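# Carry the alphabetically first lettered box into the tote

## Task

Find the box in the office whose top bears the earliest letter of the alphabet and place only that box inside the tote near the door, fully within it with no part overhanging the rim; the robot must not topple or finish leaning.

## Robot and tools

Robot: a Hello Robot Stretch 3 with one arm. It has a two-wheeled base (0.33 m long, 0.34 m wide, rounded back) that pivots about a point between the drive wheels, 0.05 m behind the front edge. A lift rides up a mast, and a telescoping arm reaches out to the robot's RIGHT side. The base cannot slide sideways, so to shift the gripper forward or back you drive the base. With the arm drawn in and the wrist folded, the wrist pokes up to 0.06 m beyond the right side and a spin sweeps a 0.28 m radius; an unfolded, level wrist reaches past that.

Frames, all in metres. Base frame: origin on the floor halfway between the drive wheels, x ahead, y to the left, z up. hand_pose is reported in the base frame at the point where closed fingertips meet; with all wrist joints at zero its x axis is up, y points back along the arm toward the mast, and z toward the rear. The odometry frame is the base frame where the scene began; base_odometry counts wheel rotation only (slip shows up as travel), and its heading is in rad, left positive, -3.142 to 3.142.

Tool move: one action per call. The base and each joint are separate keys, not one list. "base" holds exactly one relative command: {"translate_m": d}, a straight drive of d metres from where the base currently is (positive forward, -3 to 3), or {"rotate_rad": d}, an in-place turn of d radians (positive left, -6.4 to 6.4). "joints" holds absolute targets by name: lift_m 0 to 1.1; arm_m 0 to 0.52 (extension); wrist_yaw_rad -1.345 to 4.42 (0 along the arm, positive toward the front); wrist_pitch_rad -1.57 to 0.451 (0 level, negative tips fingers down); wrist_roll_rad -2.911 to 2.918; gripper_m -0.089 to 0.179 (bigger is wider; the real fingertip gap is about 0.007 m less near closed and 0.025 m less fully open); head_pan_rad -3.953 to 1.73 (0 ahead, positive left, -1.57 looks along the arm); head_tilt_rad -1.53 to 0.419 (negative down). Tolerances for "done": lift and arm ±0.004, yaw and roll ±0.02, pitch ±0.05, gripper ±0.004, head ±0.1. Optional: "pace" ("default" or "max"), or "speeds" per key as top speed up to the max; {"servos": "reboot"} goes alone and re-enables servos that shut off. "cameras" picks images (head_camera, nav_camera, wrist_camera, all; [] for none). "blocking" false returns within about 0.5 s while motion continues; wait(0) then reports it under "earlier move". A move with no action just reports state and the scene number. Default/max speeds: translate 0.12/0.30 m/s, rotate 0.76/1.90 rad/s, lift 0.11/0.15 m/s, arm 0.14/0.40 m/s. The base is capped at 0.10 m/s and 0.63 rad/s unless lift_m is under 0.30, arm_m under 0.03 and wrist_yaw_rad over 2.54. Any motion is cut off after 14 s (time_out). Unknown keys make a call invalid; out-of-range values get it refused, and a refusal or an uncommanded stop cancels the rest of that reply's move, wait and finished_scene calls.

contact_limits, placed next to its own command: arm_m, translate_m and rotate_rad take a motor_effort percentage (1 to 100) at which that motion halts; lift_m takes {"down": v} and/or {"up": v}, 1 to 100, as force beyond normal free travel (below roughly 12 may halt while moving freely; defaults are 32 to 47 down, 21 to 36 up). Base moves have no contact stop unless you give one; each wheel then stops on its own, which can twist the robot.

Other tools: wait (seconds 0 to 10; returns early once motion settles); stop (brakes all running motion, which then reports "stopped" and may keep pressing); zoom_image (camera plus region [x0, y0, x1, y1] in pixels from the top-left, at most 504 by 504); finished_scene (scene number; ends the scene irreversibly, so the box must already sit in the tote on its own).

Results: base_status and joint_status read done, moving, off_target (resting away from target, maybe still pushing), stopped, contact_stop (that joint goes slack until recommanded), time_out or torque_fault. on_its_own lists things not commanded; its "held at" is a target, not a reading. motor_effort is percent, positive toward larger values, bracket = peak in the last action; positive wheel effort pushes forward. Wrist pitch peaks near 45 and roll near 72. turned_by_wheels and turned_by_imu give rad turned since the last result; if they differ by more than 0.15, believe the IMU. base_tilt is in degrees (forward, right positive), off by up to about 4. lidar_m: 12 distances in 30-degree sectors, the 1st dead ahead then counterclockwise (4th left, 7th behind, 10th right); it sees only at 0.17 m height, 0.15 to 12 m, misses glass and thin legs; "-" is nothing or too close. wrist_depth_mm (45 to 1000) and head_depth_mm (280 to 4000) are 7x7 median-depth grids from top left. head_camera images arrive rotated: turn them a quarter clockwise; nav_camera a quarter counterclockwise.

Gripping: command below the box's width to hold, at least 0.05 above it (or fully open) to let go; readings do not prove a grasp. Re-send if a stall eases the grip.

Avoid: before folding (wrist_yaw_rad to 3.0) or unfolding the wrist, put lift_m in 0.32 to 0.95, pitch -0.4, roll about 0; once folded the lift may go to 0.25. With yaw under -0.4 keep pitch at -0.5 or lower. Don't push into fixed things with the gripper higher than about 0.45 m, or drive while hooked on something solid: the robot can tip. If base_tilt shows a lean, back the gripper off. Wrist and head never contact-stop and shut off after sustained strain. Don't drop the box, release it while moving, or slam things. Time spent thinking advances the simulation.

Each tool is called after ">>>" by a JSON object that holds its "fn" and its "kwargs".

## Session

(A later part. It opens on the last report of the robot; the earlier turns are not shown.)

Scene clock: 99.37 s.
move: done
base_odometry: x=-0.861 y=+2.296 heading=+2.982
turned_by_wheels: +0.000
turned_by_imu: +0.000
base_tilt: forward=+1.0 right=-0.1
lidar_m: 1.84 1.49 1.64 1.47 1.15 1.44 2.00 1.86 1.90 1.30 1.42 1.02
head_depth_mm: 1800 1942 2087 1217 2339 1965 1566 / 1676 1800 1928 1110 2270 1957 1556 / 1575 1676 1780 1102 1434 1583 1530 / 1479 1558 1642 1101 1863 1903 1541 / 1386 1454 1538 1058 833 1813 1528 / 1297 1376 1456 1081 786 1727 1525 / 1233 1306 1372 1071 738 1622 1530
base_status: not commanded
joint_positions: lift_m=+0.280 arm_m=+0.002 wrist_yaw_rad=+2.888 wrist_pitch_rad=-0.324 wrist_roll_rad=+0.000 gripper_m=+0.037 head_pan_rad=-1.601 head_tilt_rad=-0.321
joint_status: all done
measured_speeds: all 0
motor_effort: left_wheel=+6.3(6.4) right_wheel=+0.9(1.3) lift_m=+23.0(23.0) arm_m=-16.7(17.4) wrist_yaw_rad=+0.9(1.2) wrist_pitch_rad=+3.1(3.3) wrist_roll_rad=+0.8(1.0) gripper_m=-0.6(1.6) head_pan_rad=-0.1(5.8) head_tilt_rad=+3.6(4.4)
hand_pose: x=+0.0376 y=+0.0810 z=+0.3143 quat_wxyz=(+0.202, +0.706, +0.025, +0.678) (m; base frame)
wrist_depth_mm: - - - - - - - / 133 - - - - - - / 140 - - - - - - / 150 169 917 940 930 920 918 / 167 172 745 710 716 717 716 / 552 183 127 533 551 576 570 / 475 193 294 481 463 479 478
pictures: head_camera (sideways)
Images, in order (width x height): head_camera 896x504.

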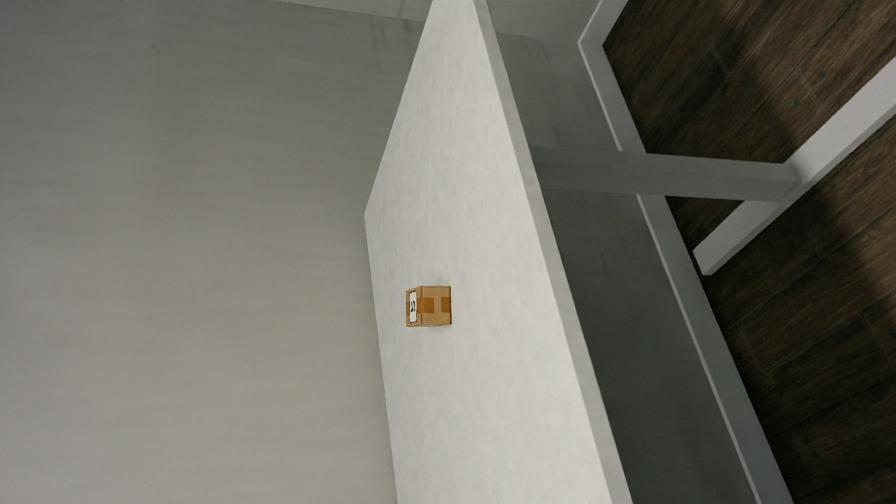

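>>> {"fn": "zoom_image", "kwargs": {"camera": "head_camera", "region": [395, 275, 465, 345]}}

>>> {"fn": "move", "kwargs": {"joints": {"head_pan_rad": -1.1, "head_tilt_rad": -0.32}, "pace": "max", "cameras": ["head_camera"]}}

>>> {"fn": "zoom_image", "kwargs": {"camera": "head_camera", "region": [410, 240, 510, 340]}}

>>> {"fn": "move", "kwargs": {"joints": {"head_pan_rad": 1.04, "head_tilt_rad": -0.32}, "pace": "max", "cameras": ["head_camera"]}}

>>> {"fn": "zoom_image", "kwargs": {"camera": "head_camera", "region": [360, 145, 430, 215]}}

>>> {"fn": "move", "kwargs": {"joints": {"head_pan_rad": 0.1, "head_tilt_rad": -0.32}, "pace": "max", "cameras": ["head_camera"]}}

>>> {"fn": "zoom_image", "kwargs": {"camera": "head_camera", "region": [380, 250, 470, 340]}}

Scaled by 7.200 from the camera's 896x504 image, which has a finer 1280x720 frame.

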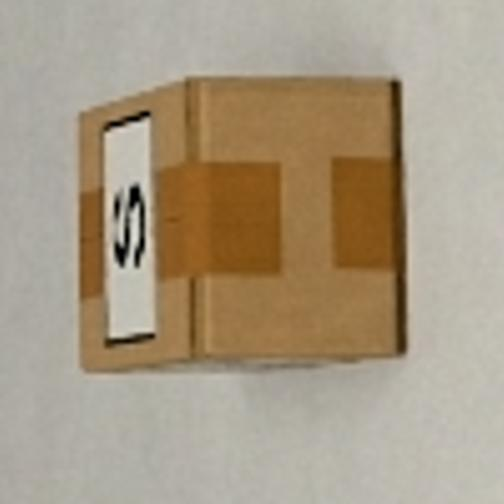

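Scene clock: 107.00 s.
move: done
base_odometry: x=-0.861 y=+2.296 heading=+2.982
turned_by_wheels: +0.000
turned_by_imu: +0.001
base_tilt: forward=+0.9 right=-0.2
lidar_m: 1.83 1.49 1.64 1.47 1.15 1.45 2.00 1.87 1.90 1.30 1.42 1.03
head_depth_mm: 1252 1319 1410 1127 763 1726 1557 / 1246 1308 1394 1114 757 1719 1539 / 1230 1298 1376 1106 752 1673 1550 / 1218 1280 1367 1102 750 1658 1540 / 1213 1273 1356 1090 749 1673 1517 / 1202 1270 1341 1007 745 1639 1531 / 1202 1265 1331 1068 738 1607 1469
base_status: not commanded
joint_positions: lift_m=+0.280 arm_m=+0.002 wrist_yaw_rad=+2.888 wrist_pitch_rad=-0.324 wrist_roll_rad=+0.000 gripper_m=+0.037 head_pan_rad=-1.089 head_tilt_rad=-0.320
joint_status: all done
measured_speeds: all 0
motor_effort: left_wheel=+6.2(6.4) right_wheel=+0.5(1.2) lift_m=+24.3(24.4) arm_m=-13.9(14.8) wrist_yaw_rad=+0.5(1.1) wrist_pitch_rad=+3.0(3.4) wrist_roll_rad=+0.9(1.1) gripper_m=-0.1(1.1) head_pan_rad=+2.0(5.0) head_tilt_rad=+4.1(5.0)
hand_pose: x=+0.0376 y=+0.0810 z=+0.3143 quat_wxyz=(+0.202, +0.706, +0.025, +0.678) (m; base frame)
wrist_depth_mm: - - - - - - - / 133 - - - - - - / 141 - - - - - - / 149 168 927 935 926 926 927 / 167 172 751 704 706 703 714 / 558 182 128 535 545 571 570 / 481 194 292 486 470 483 482
pictures: head_camera (sideways)
Images, in order (width x height): head_camera 896x504.

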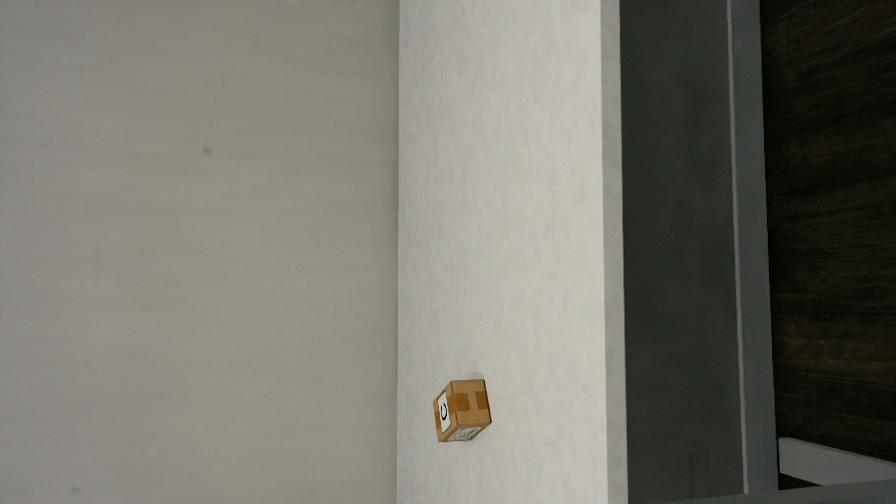

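Scaled by 5.040 from the camera's 896x504 image, which has a finer 1280x720 frame.

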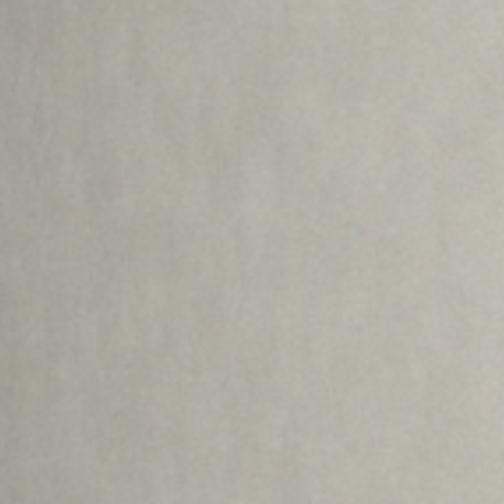

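Scene clock: 108.17 s.
move: done
base_odometry: x=-0.861 y=+2.296 heading=+2.982
turned_by_wheels: +0.000
turned_by_imu: +0.000
base_tilt: forward=+1.1 right=-0.2
lidar_m: 1.84 1.49 1.64 1.47 1.15 1.44 2.00 1.87 1.90 1.30 1.41 1.03
head_depth_mm: 1649 1693 1807 1267 1962 1940 1560 / 1734 1806 1884 1360 2144 1956 1560 / 1808 1917 1989 1491 2240 1967 1555 / 1899 2001 2111 1615 2256 1887 1548 / 1959 2068 2154 2046 2410 1928 1552 / 2025 2155 2237 2189 2308 1893 1525 / 1886 1927 1956 2066 1705 1698 1539
base_status: not commanded
joint_positions: lift_m=+0.280 arm_m=+0.002 wrist_yaw_rad=+2.888 wrist_pitch_rad=-0.324 wrist_roll_rad=+0.000 gripper_m=+0.037 head_pan_rad=+1.093 head_tilt_rad=-0.320
joint_status: all done
measured_speeds: translate_m=+0.000 rotate_rad=+0.000 lift_m=+0.000 arm_m=+0.000 wrist_yaw_rad=+0.000 wrist_pitch_rad=+0.000 wrist_roll_rad=+0.000 head_pan_rad=-0.024 head_tilt_rad=+0.000
motor_effort: left_wheel=+6.1(6.4) right_wheel=+0.7(1.4) lift_m=+24.8(25.0) arm_m=-13.3(14.2) wrist_yaw_rad=+0.5(1.2) wrist_pitch_rad=+3.0(3.3) wrist_roll_rad=+0.7(1.0) gripper_m=-0.2(0.9) head_pan_rad=-3.7(4.8) head_tilt_rad=+3.3(6.5)
hand_pose: x=+0.0376 y=+0.0810 z=+0.3143 quat_wxyz=(+0.202, +0.706, +0.025, +0.678) (m; base frame)
wrist_depth_mm: - - - - - - - / 133 - - - - - - / 141 - - - - - - / 150 169 937 926 929 955 936 / 167 173 732 711 712 708 710 / 551 184 127 534 556 567 578 / 477 192 293 485 468 483 485
pictures: head_camera (sideways)
Images, in order (width x height): head_camera 896x504.

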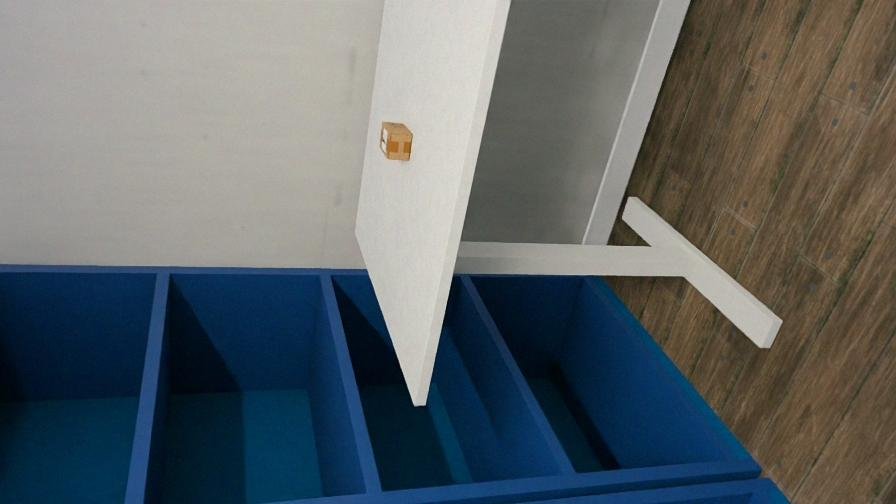

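Scaled by 7.200 from the camera's 896x504 image, which has a finer 1280x720 frame.

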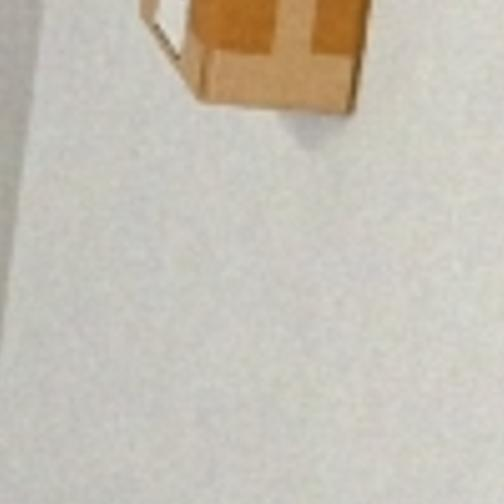

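Scene clock: 109.10 s.
move: done
base_odometry: x=-0.861 y=+2.296 heading=+2.982
turned_by_wheels: +0.000
turned_by_imu: +0.000
base_tilt: forward=+0.9 right=+0.0
lidar_m: 1.84 1.48 1.64 1.47 1.16 1.45 2.00 1.87 1.90 1.30 1.41 1.03
head_depth_mm: 1799 1862 1921 1974 2041 1950 1562 / 1996 2092 2186 2267 2337 1954 1549 / 1917 2035 2194 2321 2429 1949 1549 / 1801 1938 2005 2194 2307 1920 1542 / 1746 1839 1942 1575 2220 1931 1500 / 1672 1758 1838 1432 2042 1797 1538 / 1608 1696 1753 1312 1994 1912 1518
base_status: not commanded
joint_positions: lift_m=+0.280 arm_m=+0.002 wrist_yaw_rad=+2.888 wrist_pitch_rad=-0.324 wrist_roll_rad=+0.000 gripper_m=+0.037 head_pan_rad=+0.103 head_tilt_rad=-0.320
joint_status: all done
measured_speeds: all 0
motor_effort: left_wheel=+6.1(6.4) right_wheel=+1.0(1.3) lift_m=+25.2(25.5) arm_m=-12.7(13.6) wrist_yaw_rad=+0.2(1.1) wrist_pitch_rad=+3.0(3.3) wrist_roll_rad=+0.8(1.0) gripper_m=-0.8(1.1) head_pan_rad=-2.2(5.0) head_tilt_rad=+3.6(5.7)
hand_pose: x=+0.0376 y=+0.0810 z=+0.3143 quat_wxyz=(+0.202, +0.706, +0.025, +0.678) (m; base frame)
wrist_depth_mm: - - - - - - - / 133 - - - - - - / 141 - - - - - - / 150 169 919 918 942 934 921 / 167 171 754 707 722 713 714 / 551 182 128 529 555 575 570 / 475 194 295 480 471 486 481
pictures: head_camera (sideways)
Images, in order (width x height): head_camera 896x504.

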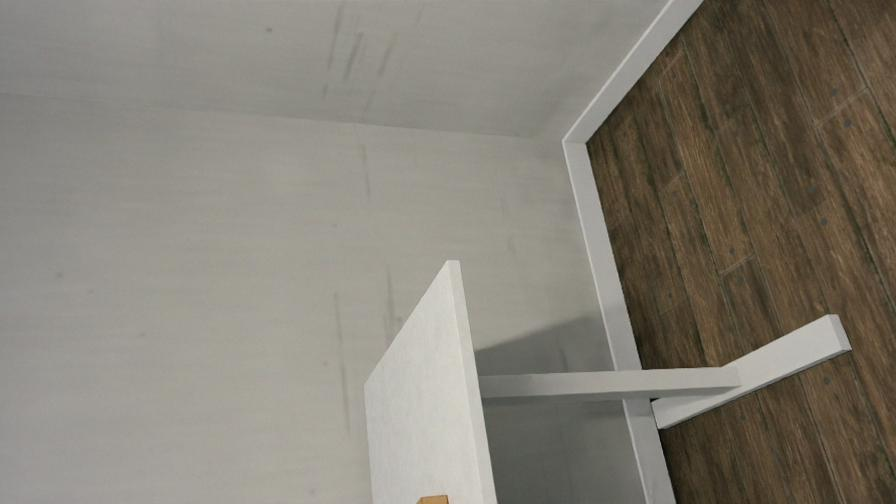

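Scaled by 5.600 from the camera's 896x504 image, which has a finer 1280x720 frame.

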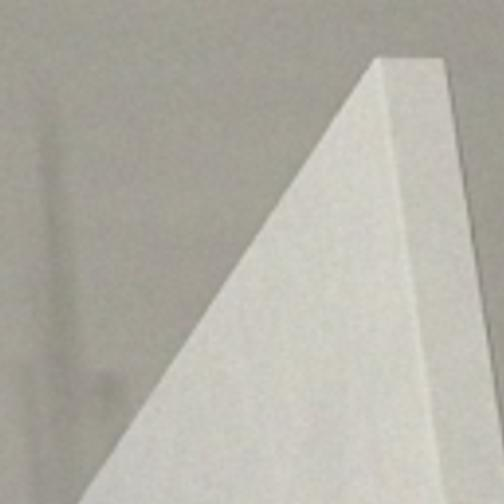

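>>> {"fn": "move", "kwargs": {"joints": {"head_pan_rad": 0.47, "head_tilt_rad": -0.32}, "pace": "max", "cameras": ["head_camera"]}}

>>> {"fn": "zoom_image", "kwargs": {"camera": "head_camera", "region": [380, 205, 470, 295]}}

>>> {"fn": "move", "kwargs": {"joints": {"head_pan_rad": 0.94, "head_tilt_rad": -0.32}, "pace": "max", "cameras": ["head_camera"]}}

>>> {"fn": "zoom_image", "kwargs": {"camera": "head_camera", "region": [350, 205, 440, 295]}}

>>> {"fn": "move", "kwargs": {"joints": {"head_pan_rad": -0.86, "head_tilt_rad": -0.32}, "pace": "max", "cameras": ["head_camera"]}}

>>> {"fn": "zoom_image", "kwargs": {"camera": "head_camera", "region": [410, 205, 510, 305]}}

Scene clock: 126.70 s.
move: done
base_odometry: x=-0.861 y=+2.296 heading=+2.982
turned_by_wheels: +0.000
turned_by_imu: +0.001
base_tilt: forward=+1.1 right=-0.2
lidar_m: 1.83 1.49 1.63 1.47 1.15 1.45 2.01 1.86 1.90 1.30 1.42 1.02
head_depth_mm: 1687 1786 1898 1983 2162 1944 1555 / 1658 1792 1857 1479 2131 1941 1553 / 1673 1759 1826 1352 2079 1800 1540 / 1646 1749 1808 1264 2084 1928 1537 / 1625 1735 1809 1334 2048 1911 1535 / 1627 1710 1795 1328 2060 1928 1550 / 1598 1702 1770 1303 2040 1908 1524
base_status: not commanded
joint_positions: lift_m=+0.280 arm_m=+0.002 wrist_yaw_rad=+2.888 wrist_pitch_rad=-0.324 wrist_roll_rad=+0.000 gripper_m=+0.037 head_pan_rad=+0.471 head_tilt_rad=-0.320
joint_status: all done
measured_speeds: all 0
motor_effort: left_wheel=+6.1(6.4) right_wheel=+0.9(1.2) lift_m=+26.8(26.8) arm_m=-10.1(10.9) wrist_yaw_rad=+1.0(1.1) wrist_pitch_rad=+2.5(3.3) wrist_roll_rad=+0.8(1.0) gripper_m=-0.3(1.2) head_pan_rad=+2.4(3.6) head_tilt_rad=+2.4(5.8)
hand_pose: x=+0.0376 y=+0.0810 z=+0.3143 quat_wxyz=(+0.202, +0.706, +0.025, +0.678) (m; base frame)
wrist_depth_mm: - - - - - - - / 133 - - - - - - / 140 - - - - - - / 149 169 920 927 901 912 932 / 167 172 738 702 707 723 702 / 554 182 127 533 558 570 572 / 478 193 292 476 472 482 478
pictures: head_camera (sideways)
Images, in order (width x height): head_camera 896x504.

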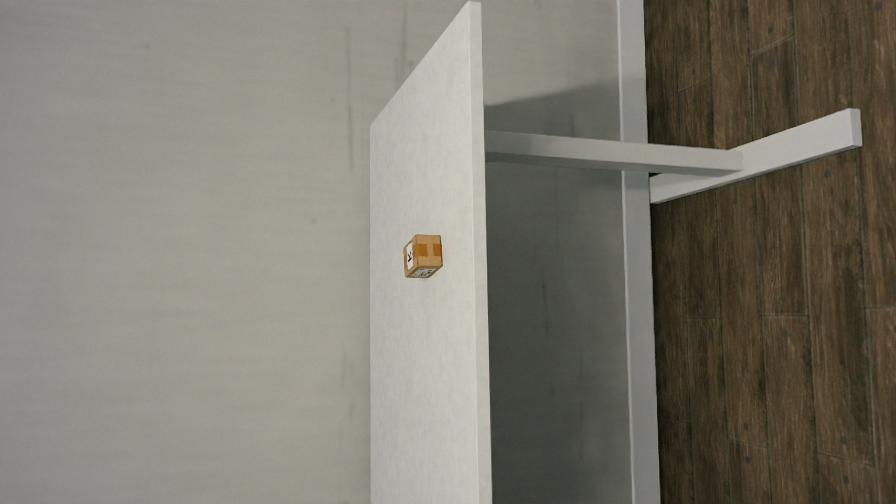

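Scaled by 5.600 from the camera's 896x504 image, which has a finer 1280x720 frame.

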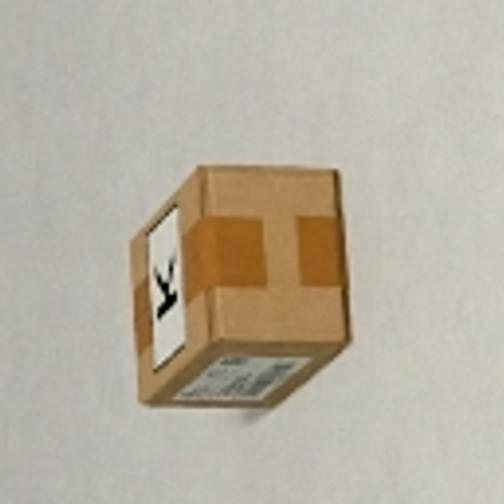

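Scene clock: 127.47 s.
move: done
base_odometry: x=-0.861 y=+2.296 heading=+2.982
turned_by_wheels: +0.000
turned_by_imu: +0.000
base_tilt: forward=+0.8 right=-0.2
lidar_m: 1.83 1.49 1.64 1.47 1.15 1.44 2.00 1.87 1.89 1.30 1.42 1.02
head_depth_mm: 1608 1668 1763 1268 1947 1965 1552 / 1645 1731 1829 1364 2051 1933 1559 / 1715 1795 1881 1469 2134 1960 1562 / 1783 1875 1967 1468 2251 1920 1551 / 1838 1982 2040 1606 2257 1869 1545 / 1891 1996 2085 1594 2349 1915 1543 / 1933 2077 2138 2033 2331 1877 1527
base_status: not commanded
joint_positions: lift_m=+0.280 arm_m=+0.002 wrist_yaw_rad=+2.888 wrist_pitch_rad=-0.324 wrist_roll_rad=+0.000 gripper_m=+0.037 head_pan_rad=+0.953 head_tilt_rad=-0.320
joint_status: all done
measured_speeds: all 0
motor_effort: left_wheel=+6.2(6.4) right_wheel=+0.5(1.2) lift_m=+27.1(27.2) arm_m=-9.7(10.6) wrist_yaw_rad=+0.6(1.2) wrist_pitch_rad=+3.0(3.2) wrist_roll_rad=+0.7(1.0) gripper_m=+0.7(0.9) head_pan_rad=+1.4(6.0) head_tilt_rad=+3.4(5.4)
hand_pose: x=+0.0376 y=+0.0810 z=+0.3143 quat_wxyz=(+0.202, +0.706, +0.025, +0.678) (m; base frame)
wrist_depth_mm: - - - - - - - / 133 - - - - - - / 140 - - - - - - / 150 169 926 906 923 938 907 / 167 172 741 695 708 712 709 / 553 183 128 536 554 583 571 / 482 193 294 479 470 480 482
pictures: head_camera (sideways)
Images, in order (width x height): head_camera 896x504.

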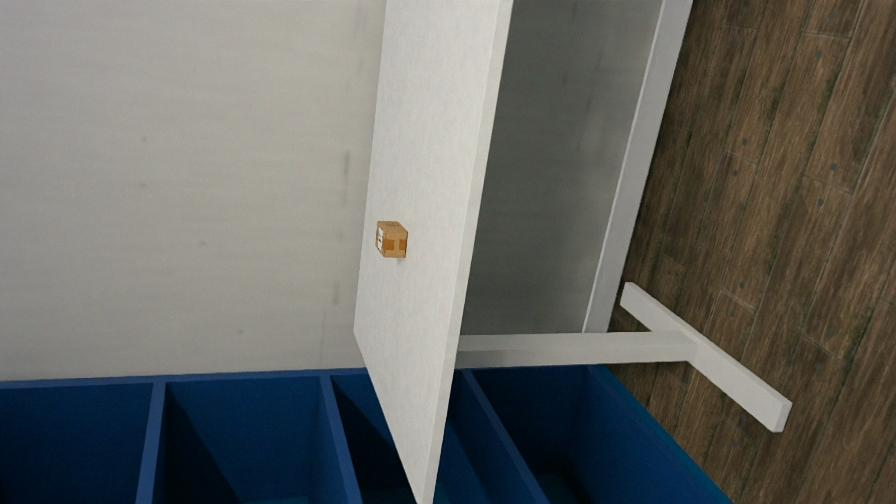

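Scaled by 5.600 from the camera's 896x504 image, which has a finer 1280x720 frame.

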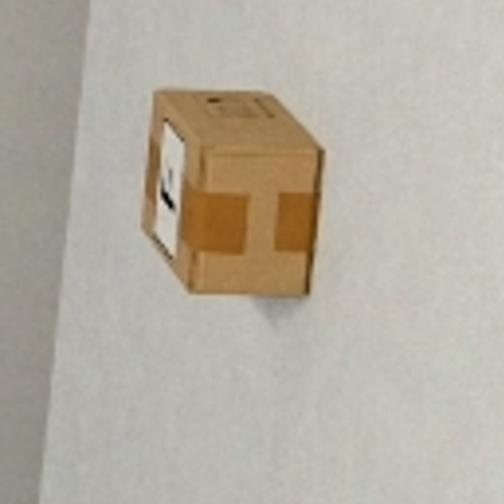

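Scene clock: 128.57 s.
move: done
base_odometry: x=-0.861 y=+2.296 heading=+2.982
turned_by_wheels: +0.000
turned_by_imu: +0.000
base_tilt: forward=+1.1 right=+0.1
lidar_m: 1.84 1.48 1.63 1.47 1.15 1.45 2.00 1.87 1.89 1.30 1.42 1.02
head_depth_mm: 1189 1249 1316 1122 727 1596 1544 / 1197 1261 1332 1108 723 1625 1551 / 1215 1282 1360 1108 757 1643 1545 / 1227 1296 1366 1015 754 1653 1538 / 1240 1309 1383 1086 747 1686 1541 / 1253 1325 1406 1080 782 1190 1325 / 1279 1349 1418 1079 783 1727 1545
base_status: not commanded
joint_positions: lift_m=+0.280 arm_m=+0.002 wrist_yaw_rad=+2.888 wrist_pitch_rad=-0.324 wrist_roll_rad=+0.000 gripper_m=+0.037 head_pan_rad=-0.892 head_tilt_rad=-0.320
joint_status: all done
measured_speeds: all 0
motor_effort: left_wheel=+6.4(6.4) right_wheel=+0.6(1.4) lift_m=+27.3(27.6) arm_m=-8.8(9.9) wrist_yaw_rad=+0.9(1.4) wrist_pitch_rad=+2.9(3.4) wrist_roll_rad=+0.8(1.2) gripper_m=+0.5(0.8) head_pan_rad=+0.2(4.7) head_tilt_rad=+2.3(5.3)
hand_pose: x=+0.0376 y=+0.0810 z=+0.3143 quat_wxyz=(+0.202, +0.706, +0.025, +0.678) (m; base frame)
wrist_depth_mm: - - - - - - - / 133 - - - - - - / 140 - - - - - - / 150 169 908 924 940 936 921 / 166 171 736 713 709 722 720 / 543 182 128 530 557 581 580 / 472 193 295 479 472 483 483
pictures: head_camera (sideways)
Images, in order (width x height): head_camera 896x504.

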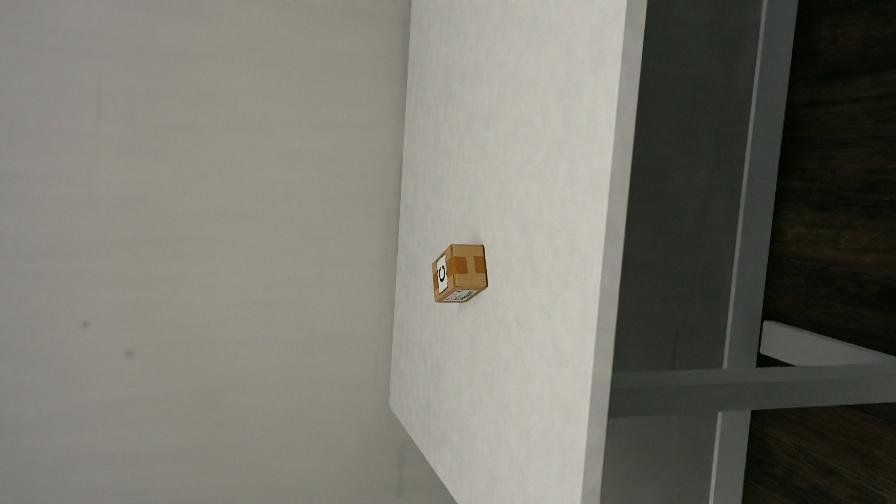

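Scaled by 5.040 from the camera's 896x504 image, which has a finer 1280x720 frame.

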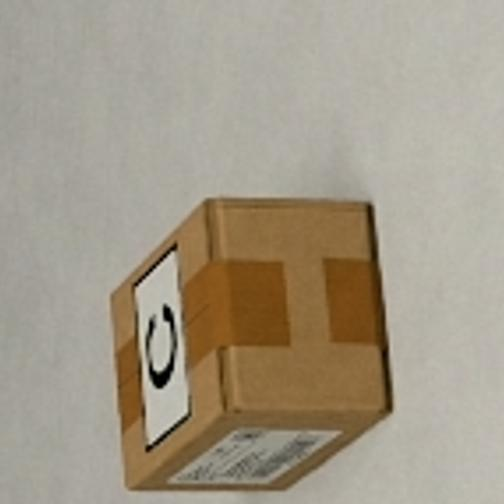

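>>> {"fn": "move", "kwargs": {"base": {"rotate_rad": -0.162}, "pace": "max", "cameras": []}}

>>> {"fn": "move", "kwargs": {"base": {"translate_m": 0.194}, "pace": "max", "cameras": []}}

>>> {"fn": "move", "kwargs": {"base": {"rotate_rad": 0.742}, "joints": {"lift_m": 0.6, "head_pan_rad": -2.3, "head_tilt_rad": -0.32}, "pace": "max", "cameras": ["head_camera"]}}

>>> {"fn": "move", "kwargs": {"joints": {"lift_m": 1.0, "wrist_yaw_rad": 0.0, "wrist_pitch_rad": -0.42, "gripper_m": 0.14, "head_pan_rad": -1.57, "head_tilt_rad": -0.45}, "pace": "max", "cameras": ["head_camera", "wrist_camera"]}}

Scene clock: 189.93 s.
move: done
base_odometry: x=-0.861 y=+2.296 heading=+2.820
turned_by_wheels: -0.162
turned_by_imu: -0.160
base_tilt: forward=+1.1 right=-0.3
lidar_m: 1.64 1.49 1.64 1.47 1.15 1.16 1.45 1.87 1.87 1.30 1.41 1.02
head_depth_mm: 1219 1282 1365 1120 724 1654 1559 / 1222 1280 1367 1117 760 1655 1555 / 1219 1287 1367 1105 756 1652 1555 / 1213 1285 1360 1102 752 1659 1534 / 1215 1277 1356 1094 746 1657 1539 / 1215 1289 1351 1081 748 1666 1545 / 1207 1282 1358 1071 739 1151 1233
base_status: done
joint_positions: lift_m=+0.280 arm_m=+0.002 wrist_yaw_rad=+2.888 wrist_pitch_rad=-0.324 wrist_roll_rad=+0.000 gripper_m=+0.037 head_pan_rad=-0.860 head_tilt_rad=-0.320
joint_status: not commanded
measured_speeds: all 0
motor_effort: left_wheel=+9.6(17.0) right_wheel=-7.5(12.3) lift_m=+30.1(30.1) arm_m=-5.1(5.9) wrist_yaw_rad=+1.0(1.0) wrist_pitch_rad=+2.9(3.4) wrist_roll_rad=+0.8(1.0) gripper_m=-0.6(1.0) head_pan_rad=+2.2(4.0) head_tilt_rad=+2.2(2.6)
hand_pose: x=+0.0376 y=+0.0810 z=+0.3143 quat_wxyz=(+0.202, +0.706, +0.025, +0.678) (m; base frame)
wrist_depth_mm: - - - - - - - / 133 - - - - - - / 141 - - - - - - / 149 169 941 930 924 935 922 / 167 173 733 712 696 705 707 / 544 183 127 530 548 577 571 / 479 193 294 481 464 481 481
pictures: none
No camera images: "cameras" was empty.

Scene clock: 191.83 s.
move: done
base_odometry: x=-1.045 y=+2.358 heading=+2.820
turned_by_wheels: +0.000
turned_by_imu: +0.000
base_tilt: forward=+1.0 right=-0.1
lidar_m: 1.49 1.32 1.75 1.50 1.55 1.29 1.64 2.00 2.00 1.30 1.28 0.86
head_depth_mm: 1101 1159 1218 1125 730 580 1550 / 1098 1157 1224 1118 722 577 1552 / 1094 1161 1228 1112 718 576 1539 / 1094 1154 1224 1103 717 573 1543 / 1098 1159 1229 1087 715 571 1533 / 1103 1150 1223 1087 707 591 1048 / 1088 1155 1228 1085 707 591 1536
base_status: done
joint_positions: lift_m=+0.280 arm_m=+0.002 wrist_yaw_rad=+2.888 wrist_pitch_rad=-0.324 wrist_roll_rad=+0.000 gripper_m=+0.037 head_pan_rad=-0.860 head_tilt_rad=-0.320
joint_status: not commanded
measured_speeds: all 0
motor_effort: left_wheel=+7.5(19.9) right_wheel=-0.5(7.4) lift_m=+27.1(30.3) arm_m=-4.8(5.4) wrist_yaw_rad=+0.7(1.3) wrist_pitch_rad=+3.0(3.3) wrist_roll_rad=+0.8(1.1) gripper_m=-0.4(1.0) head_pan_rad=+2.7(3.9) head_tilt_rad=+1.8(3.5)
hand_pose: x=+0.0376 y=+0.0810 z=+0.3143 quat_wxyz=(+0.202, +0.706, +0.025, +0.678) (m; base frame)
wrist_depth_mm: - - - - - - - / 133 - - - - - - / 140 - - - - - - / 150 169 907 944 916 924 927 / 167 172 738 713 705 711 724 / 550 182 128 529 561 563 583 / 480 194 292 482 472 486 485
pictures: none
No camera images: "cameras" was empty.

Scene clock: 194.77 s.
move: done
base_odometry: x=-1.045 y=+2.358 heading=-2.721
turned_by_wheels: +0.742
turned_by_imu: +0.740
base_tilt: forward=+0.8 right=-0.1
lidar_m: 1.32 1.60 1.50 1.29 1.64 2.11 2.00 1.31 1.35 0.88 0.86 1.74
head_depth_mm: 1923 2071 2166 1134 2353 1981 1543 / 1754 1864 2032 1119 2298 1941 1495 / 1608 1693 1845 1107 1397 1595 1543 / 1477 1568 1639 1037 797 1918 1542 / 1358 1451 1519 1090 714 1780 1536 / 1265 1332 1403 1092 712 1662 1531 / 1191 1240 1307 1077 706 1493 1529
base_status: done
joint_positions: lift_m=+0.600 arm_m=+0.002 wrist_yaw_rad=+2.888 wrist_pitch_rad=-0.325 wrist_roll_rad=+0.000 gripper_m=+0.037 head_pan_rad=-2.306 head_tilt_rad=-0.320
joint_status: all done
measured_speeds: all 0
motor_effort: left_wheel=-8.0(14.1) right_wheel=+7.4(16.6) lift_m=+29.3(32.3) arm_m=-11.3(11.3) wrist_yaw_rad=+0.9(1.1) wrist_pitch_rad=+3.3(3.6) wrist_roll_rad=+0.8(1.1) gripper_m=+0.1(1.5) head_pan_rad=+4.1(5.4) head_tilt_rad=+2.1(4.5)
hand_pose: x=+0.0376 y=+0.0809 z=+0.6341 quat_wxyz=(+0.202, +0.706, +0.026, +0.678) (m; base frame)
wrist_depth_mm: - - - - - - - / 133 - - - - - - / 140 - - - - - - / 151 168 - - - - - / - 172 - - - - - / - 184 128 930 964 - - / 826 193 809 827 796 823 839
pictures: head_camera (sideways)
Images, in order (width x height): head_camera 896x504.

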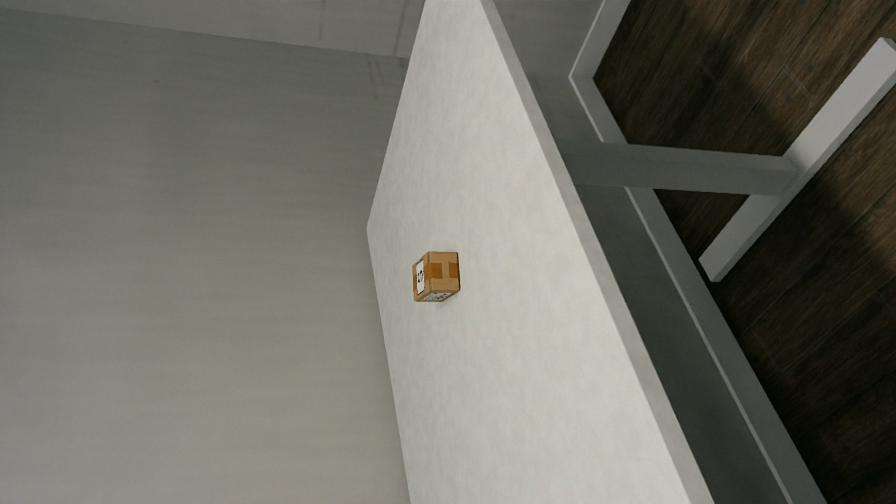

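Scene clock: 198.23 s.
move: done
base_odometry: x=-1.045 y=+2.358 heading=-2.721
turned_by_wheels: +0.000
turned_by_imu: +0.001
base_tilt: forward=+1.0 right=+0.0
lidar_m: 1.32 1.60 1.50 1.29 1.64 2.11 2.01 1.31 1.35 0.88 0.86 1.74
head_depth_mm: 1078 1157 1219 799 603 - - / 1076 1159 1216 799 630 - - / 1080 1173 1226 794 654 - - / 1084 1165 1216 786 623 1623 1352 / 1090 1176 1222 790 596 1541 1356 / 1087 1168 1226 783 621 1138 1324 / 1086 1182 1271 778 619 1633 1387
base_status: not commanded
joint_positions: lift_m=+1.000 arm_m=+0.002 wrist_yaw_rad=+0.003 wrist_pitch_rad=-0.435 wrist_roll_rad=+0.000 gripper_m=+0.140 head_pan_rad=-1.568 head_tilt_rad=-0.450
joint_status: all done
measured_speeds: all 0
motor_effort: left_wheel=-8.1(8.3) right_wheel=+7.6(8.0) lift_m=+29.1(32.8) arm_m=-21.9(21.9) wrist_yaw_rad=-2.4(7.2) wrist_pitch_rad=+2.5(6.1) wrist_roll_rad=+0.8(1.1) gripper_m=+0.1(92.0) head_pan_rad=-3.0(4.4) head_tilt_rad=-2.3(4.5)
hand_pose: x=-0.0208 y=-0.3690 z=+1.0089 quat_wxyz=(+0.691, +0.154, -0.690, -0.152) (m; base frame)
wrist_depth_mm: - - - - - - - / - - - 525 - - - / 436 413 410 393 416 395 419 / 328 334 337 336 337 334 337 / - 305 311 - - 319 - / - 124 - - - 120 - / - - - - - 126 -
pictures: head_camera (sideways), wrist_camera
Images, in order (width x height): head_camera 896x504, wrist_camera 644x364.

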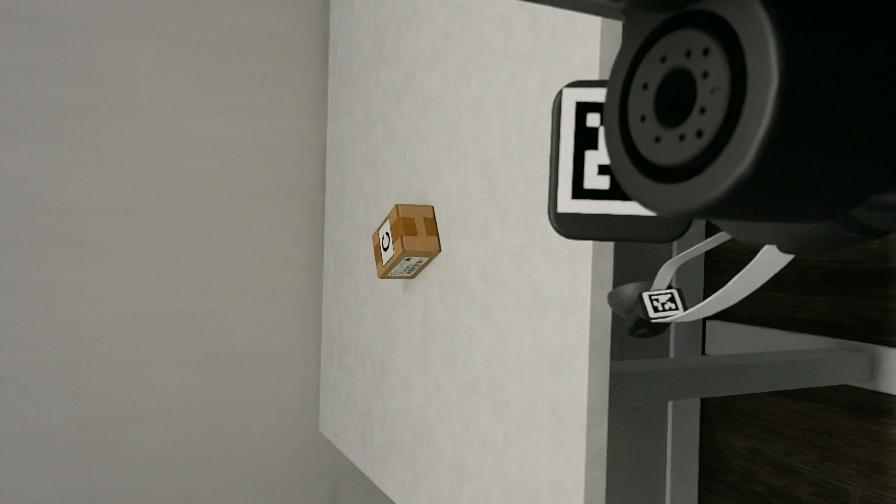

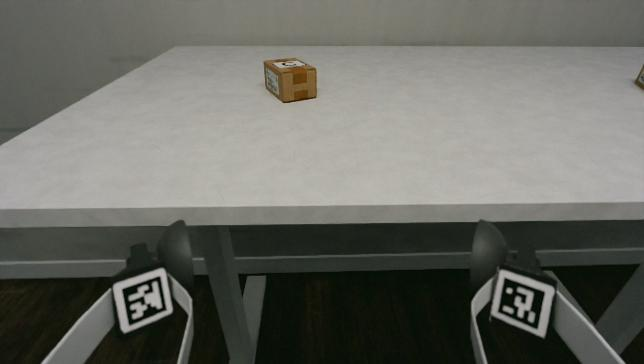

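>>> {"fn": "zoom_image", "kwargs": {"camera": "head_camera", "region": [365, 195, 455, 285]}}

>>> {"fn": "move", "kwargs": {"joints": {"arm_m": 0.2, "head_pan_rad": -2.32, "head_tilt_rad": -0.32}, "pace": "max", "cameras": ["head_camera", "wrist_camera"]}}

>>> {"fn": "zoom_image", "kwargs": {"camera": "head_camera", "region": [390, 235, 480, 325]}}

Scaled by 5.600 from the camera's 896x504 image, which has a finer 1280x720 frame.

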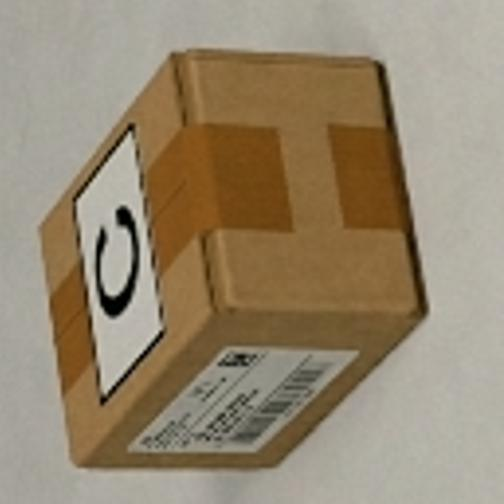

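Scene clock: 203.57 s.
move: done
base_odometry: x=-1.045 y=+2.358 heading=-2.721
turned_by_wheels: +0.000
turned_by_imu: +0.001
base_tilt: forward=+0.9 right=+0.0
lidar_m: 1.33 1.60 1.50 1.29 1.64 2.11 2.00 1.30 1.35 0.88 0.86 1.74
head_depth_mm: 1981 2036 2176 1226 2314 2045 - / 1829 1969 2116 1113 2470 - - / 1649 1770 1876 1105 847 - - / 1515 1623 1691 1096 791 - - / 1399 1477 1547 1037 - - - / 1285 1350 1429 1160 - - 1490 / 1202 1262 1326 1255 - - 1537
base_status: not commanded
joint_positions: lift_m=+1.000 arm_m=+0.200 wrist_yaw_rad=+0.003 wrist_pitch_rad=-0.436 wrist_roll_rad=+0.000 gripper_m=+0.140 head_pan_rad=-2.334 head_tilt_rad=-0.322
joint_status: all done
measured_speeds: translate_m=+0.000 rotate_rad=+0.000 lift_m=+0.000 arm_m=+0.000 wrist_yaw_rad=+0.000 wrist_pitch_rad=+0.000 wrist_roll_rad=+0.000 head_pan_rad=+0.024 head_tilt_rad=+0.000
motor_effort: left_wheel=-7.9(8.2) right_wheel=+7.6(8.1) lift_m=+24.3(26.1) arm_m=+24.0(27.1) wrist_yaw_rad=-1.8(2.3) wrist_pitch_rad=+2.8(3.1) wrist_roll_rad=+0.8(1.2) gripper_m=+0.4(1.2) head_pan_rad=+3.1(5.1) head_tilt_rad=+2.8(5.2)
hand_pose: x=-0.0209 y=-0.5671 z=+1.0087 quat_wxyz=(+0.691, +0.154, -0.690, -0.152) (m; base frame)
wrist_depth_mm: - - - - - - - / - - - - - - - / 410 409 384 374 386 413 413 / 327 331 335 334 332 334 336 / 268 267 268 268 267 259 270 / 223 124 224 223 226 123 227 / - 182 192 192 193 183 184
pictures: head_camera (sideways), wrist_camera
Images, in order (width x height): head_camera 896x504, wrist_camera 644x364.

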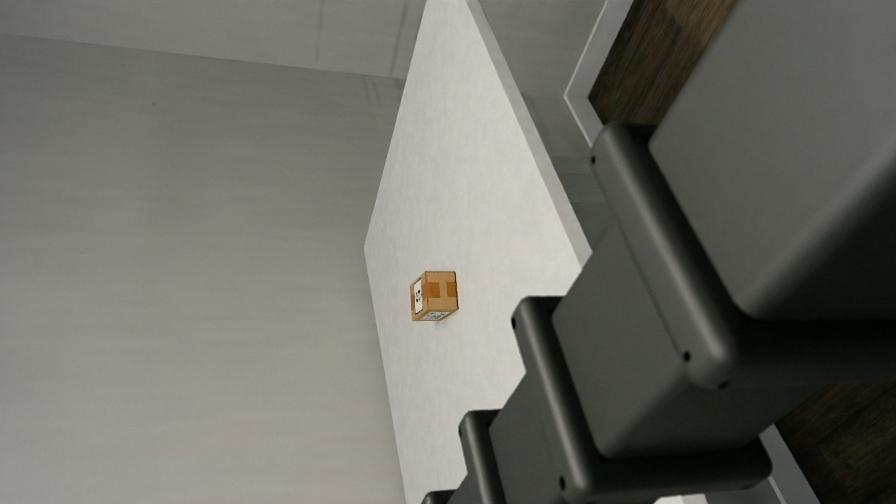

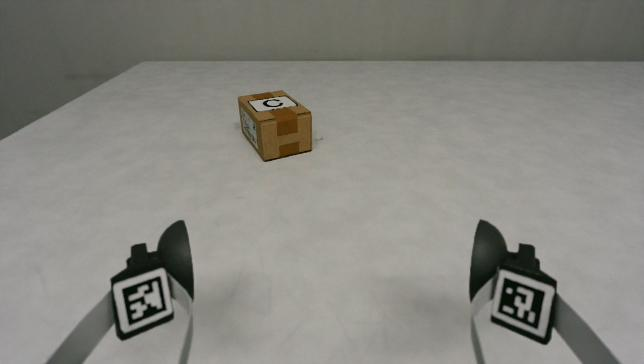

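Scaled by 5.600 from the camera's 896x504 image, which has a finer 1280x720 frame.

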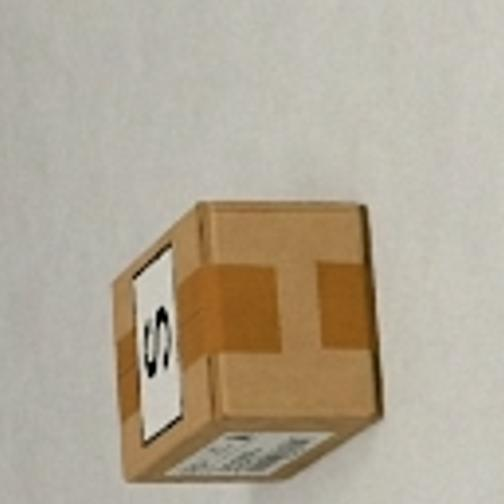

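>>> {"fn": "move", "kwargs": {"base": {"translate_m": -0.016}, "joints": {"lift_m": 1.04, "arm_m": 0.4515, "wrist_yaw_rad": 0.33, "wrist_pitch_rad": -0.42, "gripper_m": 0.15, "head_pan_rad": -1.57, "head_tilt_rad": -0.4}, "cameras": ["head_camera", "wrist_camera"]}}

Scene clock: 221.27 s.
move: done
base_odometry: x=-1.030 y=+2.364 heading=-2.721
turned_by_wheels: +0.000
turned_by_imu: +0.001
base_tilt: forward=+1.1 right=-0.2
lidar_m: 1.34 1.61 1.51 1.29 1.63 2.09 1.99 1.29 1.35 0.94 0.86 1.74
head_depth_mm: 1079 1132 413 906 629 1602 1457 / 1083 1126 515 898 627 1597 1455 / 1089 1143 529 840 626 1614 1431 / 1092 1159 1211 813 623 1607 1433 / 1088 1170 1236 882 619 1597 1431 / 1095 1171 1244 874 615 1060 1209 / 1096 1167 1255 872 617 1602 1433
base_status: done
joint_positions: lift_m=+1.040 arm_m=+0.452 wrist_yaw_rad=+0.327 wrist_pitch_rad=-0.436 wrist_roll_rad=+0.000 gripper_m=+0.150 head_pan_rad=-1.566 head_tilt_rad=-0.399
joint_status: all done
measured_speeds: all 0
motor_effort: left_wheel=-8.7(12.3) right_wheel=-1.4(6.0) lift_m=+26.0(32.3) arm_m=+23.1(26.5) wrist_yaw_rad=+3.3(5.9) wrist_pitch_rad=+2.6(5.5) wrist_roll_rad=+0.6(1.1) gripper_m=+0.3(52.6) head_pan_rad=-2.3(4.9) head_tilt_rad=-2.0(4.3)
hand_pose: x=+0.0498 y=-0.8068 z=+1.0486 quat_wxyz=(+0.706, +0.263, -0.656, -0.039) (m; base frame)
wrist_depth_mm: - - - - - - - / - - - - - - - / - - - - - - - / - 404 403 383 385 386 385 / 322 321 326 324 327 329 327 / 279 122 272 211 272 120 273 / - 219 235 181 227 228 111
pictures: head_camera (sideways), wrist_camera
Images, in order (width x height): head_camera 896x504, wrist_camera 644x364.

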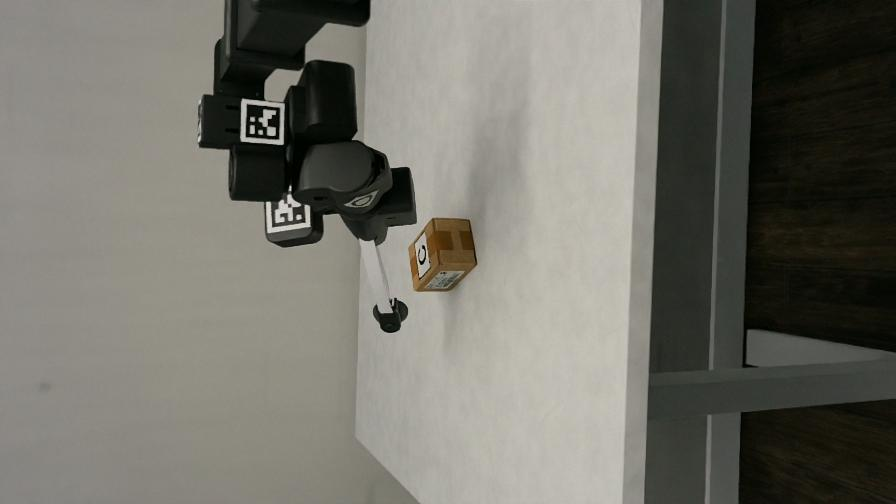

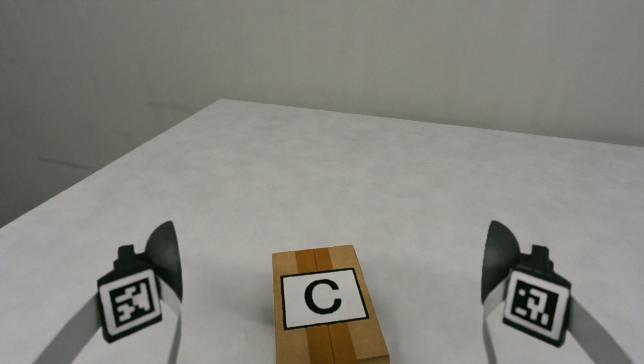

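>>> {"fn": "move", "kwargs": {"base": {"translate_m": -0.021}, "joints": {"arm_m": 0.47, "wrist_yaw_rad": 0.46}, "cameras": ["wrist_camera"]}}

Scene clock: 234.80 s.
move: done
base_odometry: x=-1.011 y=+2.373 heading=-2.722
turned_by_wheels: +0.000
turned_by_imu: +0.001
base_tilt: forward=+0.9 right=-0.3
lidar_m: 1.36 1.63 1.52 1.28 1.61 2.07 1.96 1.28 1.32 1.28 0.87 1.74
head_depth_mm: 1082 1142 394 898 628 1597 1453 / 1090 1126 539 897 625 1605 1440 / 1084 1146 548 841 625 1603 1441 / 1089 1163 664 811 622 1617 1430 / 1093 1163 1248 826 619 1609 1446 / 1098 1168 1250 873 618 1068 1211 / 1097 1175 1244 870 616 1601 1426
base_status: done
joint_positions: lift_m=+1.040 arm_m=+0.470 wrist_yaw_rad=+0.457 wrist_pitch_rad=-0.436 wrist_roll_rad=+0.000 gripper_m=+0.150 head_pan_rad=-1.570 head_tilt_rad=-0.400
joint_status: all done
measured_speeds: all 0
motor_effort: left_wheel=-7.4(12.1) right_wheel=-2.0(7.5) lift_m=+22.3(22.3) arm_m=+22.6(28.3) wrist_yaw_rad=+3.1(5.3) wrist_pitch_rad=+2.7(3.0) wrist_roll_rad=+0.9(1.1) gripper_m=-0.3(1.3) head_pan_rad=-3.6(4.5) head_tilt_rad=-1.3(3.3)
hand_pose: x=+0.0765 y=-0.8143 z=+1.0486 quat_wxyz=(+0.707, +0.305, -0.637, +0.007) (m; base frame)
wrist_depth_mm: - - - - - - - / - - - - - - - / - - - - - - - / - 404 388 386 387 387 384 / 321 323 324 327 329 323 327 / 282 122 272 212 273 120 273 / - 221 233 181 227 227 111
pictures: wrist_camera
Images, in order (width x height): wrist_camera 644x364.

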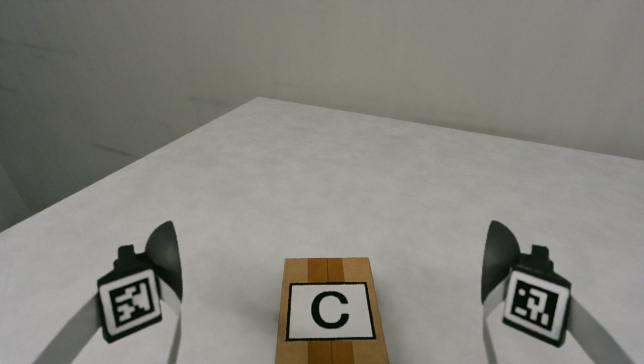

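>>> {"fn": "move", "kwargs": {"joints": {"lift_m": 0.955}, "contact_limits": {"lift_m": {"down": 15}}, "cameras": ["wrist_camera"]}}

>>> {"fn": "move", "kwargs": {"joints": {"gripper_m": 0.03}, "cameras": ["wrist_camera"]}}

>>> {"fn": "move", "kwargs": {"joints": {"lift_m": 1.03}, "speeds": {"lift_m": 0.08}, "cameras": ["wrist_camera"]}}

Scene clock: 241.47 s.
move: done
base_odometry: x=-1.011 y=+2.373 heading=-2.722
turned_by_wheels: +0.000
turned_by_imu: +0.001
base_tilt: forward=+1.0 right=+0.0
lidar_m: 1.36 1.63 1.52 1.29 1.61 2.07 1.97 1.28 1.32 1.28 0.87 1.74
head_depth_mm: 1084 1151 1224 354 581 1593 1445 / 1094 1157 586 756 624 1606 1447 / 1089 1163 1203 595 625 1621 1444 / 1086 1167 1222 749 617 1614 1440 / 1095 1167 1252 824 618 1593 1440 / 1094 1172 1241 871 617 1063 1206 / 1092 1170 1256 871 615 1603 1437
base_status: not commanded
joint_positions: lift_m=+0.955 arm_m=+0.470 wrist_yaw_rad=+0.457 wrist_pitch_rad=-0.434 wrist_roll_rad=+0.000 gripper_m=+0.150 head_pan_rad=-1.570 head_tilt_rad=-0.400
joint_status: all done
measured_speeds: all 0
motor_effort: left_wheel=-7.5(7.8) right_wheel=-1.4(2.1) lift_m=+19.9(23.9) arm_m=+7.2(12.9) wrist_yaw_rad=+3.6(4.0) wrist_pitch_rad=+2.3(3.1) wrist_roll_rad=+1.0(1.0) gripper_m=+0.3(1.2) head_pan_rad=-3.1(4.1) head_tilt_rad=-2.0(2.9)
contact_limits: lift_m down 15 (down: maximum 72; up: maximum 65)
hand_pose: x=+0.0766 y=-0.8145 z=+0.9640 quat_wxyz=(+0.707, +0.305, -0.638, +0.008) (m; base frame)
wrist_depth_mm: - - - - - - - / - - 410 - 411 412 - / 352 330 328 333 333 329 334 / 250 250 250 160 240 252 252 / 201 201 194 129 189 202 203 / 168 122 168 119 124 123 164 / - 121 145 137 137 141 138
pictures: wrist_camera
Images, in order (width x height): wrist_camera 644x364.

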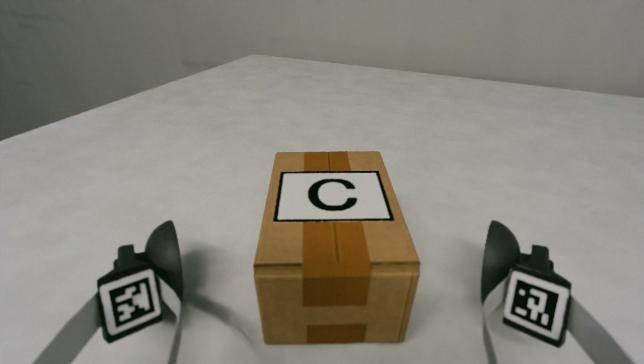

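Scene clock: 243.20 s.
move: done
base_odometry: x=-1.011 y=+2.373 heading=-2.722
turned_by_wheels: +0.000
turned_by_imu: +0.000
base_tilt: forward=+0.9 right=-0.2
lidar_m: 1.36 1.63 1.52 1.29 1.61 2.07 1.97 1.28 1.32 1.28 0.87 1.74
head_depth_mm: 1081 1156 1220 354 580 1590 1455 / 1086 1158 586 758 625 1585 1441 / 1095 1170 1209 593 624 1607 1440 / 1091 1162 1230 748 618 1607 1433 / 1088 1157 1241 831 619 1605 1433 / 1090 1167 1243 878 616 1072 1201 / 1096 1172 1240 873 614 1595 1419
base_status: not commanded
joint_positions: lift_m=+0.955 arm_m=+0.470 wrist_yaw_rad=+0.465 wrist_pitch_rad=-0.425 wrist_roll_rad=+0.001 gripper_m=+0.031 head_pan_rad=-1.570 head_tilt_rad=-0.400
joint_status: all done
measured_speeds: all 0
motor_effort: left_wheel=-6.7(7.6) right_wheel=-1.6(2.2) lift_m=+20.5(20.6) arm_m=+1.0(6.8) wrist_yaw_rad=-3.0(3.8) wrist_pitch_rad=+0.8(2.6) wrist_roll_rad=+0.6(1.1) gripper_m=-16.7(98.4) head_pan_rad=-3.6(4.6) head_tilt_rad=-1.5(2.4)
contact_limits: lift_m down 15 (down: maximum 72; up: maximum 65)
hand_pose: x=+0.0786 y=-0.8148 z=+0.9660 quat_wxyz=(+0.707, +0.305, -0.638, +0.013) (m; base frame)
wrist_depth_mm: - - - - - - - / - - - - - - - / - 340 342 339 341 343 342 / 256 256 256 164 245 258 259 / 205 205 207 132 149 206 208 / 171 172 131 131 125 173 173 / 147 108 147 144 143 143 147
pictures: wrist_camera
Images, in order (width x height): wrist_camera 644x364.

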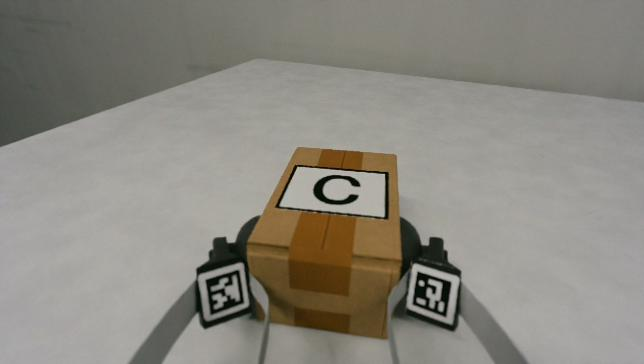

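Scene clock: 244.83 s.
move: done
base_odometry: x=-1.011 y=+2.373 heading=-2.722
turned_by_wheels: +0.000
turned_by_imu: +0.000
base_tilt: forward=+0.9 right=+0.1
lidar_m: 1.36 1.63 1.52 1.29 1.61 2.07 1.97 1.28 1.32 1.29 0.87 1.74
head_depth_mm: 1084 1144 369 903 630 1604 1460 / 1086 1140 542 894 626 1613 1443 / 1089 1148 550 839 625 1603 1459 / 1094 1161 1199 787 620 1615 1430 / 1089 1180 1236 829 617 1608 1431 / 1087 1167 1248 876 616 1065 1209 / 1097 1172 1245 870 616 1603 1429
base_status: not commanded
joint_positions: lift_m=+1.030 arm_m=+0.470 wrist_yaw_rad=+0.463 wrist_pitch_rad=-0.443 wrist_roll_rad=+0.001 gripper_m=+0.031 head_pan_rad=-1.570 head_tilt_rad=-0.400
joint_status: all done
measured_speeds: all 0
motor_effort: left_wheel=-7.1(7.1) right_wheel=-1.6(2.3) lift_m=+30.7(32.7) arm_m=-4.4(4.5) wrist_yaw_rad=-2.1(3.4) wrist_pitch_rad=+4.3(4.3) wrist_roll_rad=+0.6(0.7) gripper_m=-14.9(17.3) head_pan_rad=-2.8(4.4) head_tilt_rad=-1.9(2.5)
hand_pose: x=+0.0773 y=-0.8129 z=+1.0372 quat_wxyz=(+0.707, +0.310, -0.636, +0.007) (m; base frame)
wrist_depth_mm: - - - - - - - / - - - - - - - / - - - - - - - / - 377 376 170 362 380 383 / 303 306 296 132 153 307 309 / 254 256 131 132 125 258 256 / 221 105 216 209 217 221 222
pictures: wrist_camera
Images, in order (width x height): wrist_camera 644x364.

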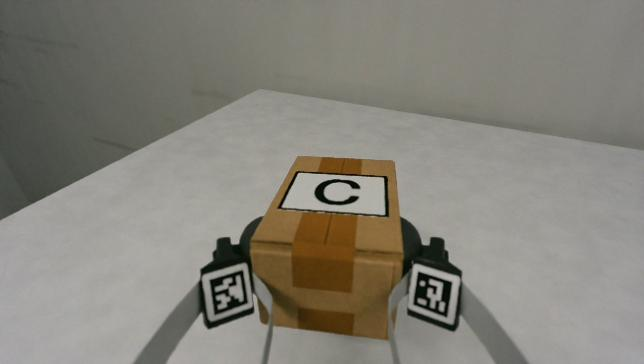

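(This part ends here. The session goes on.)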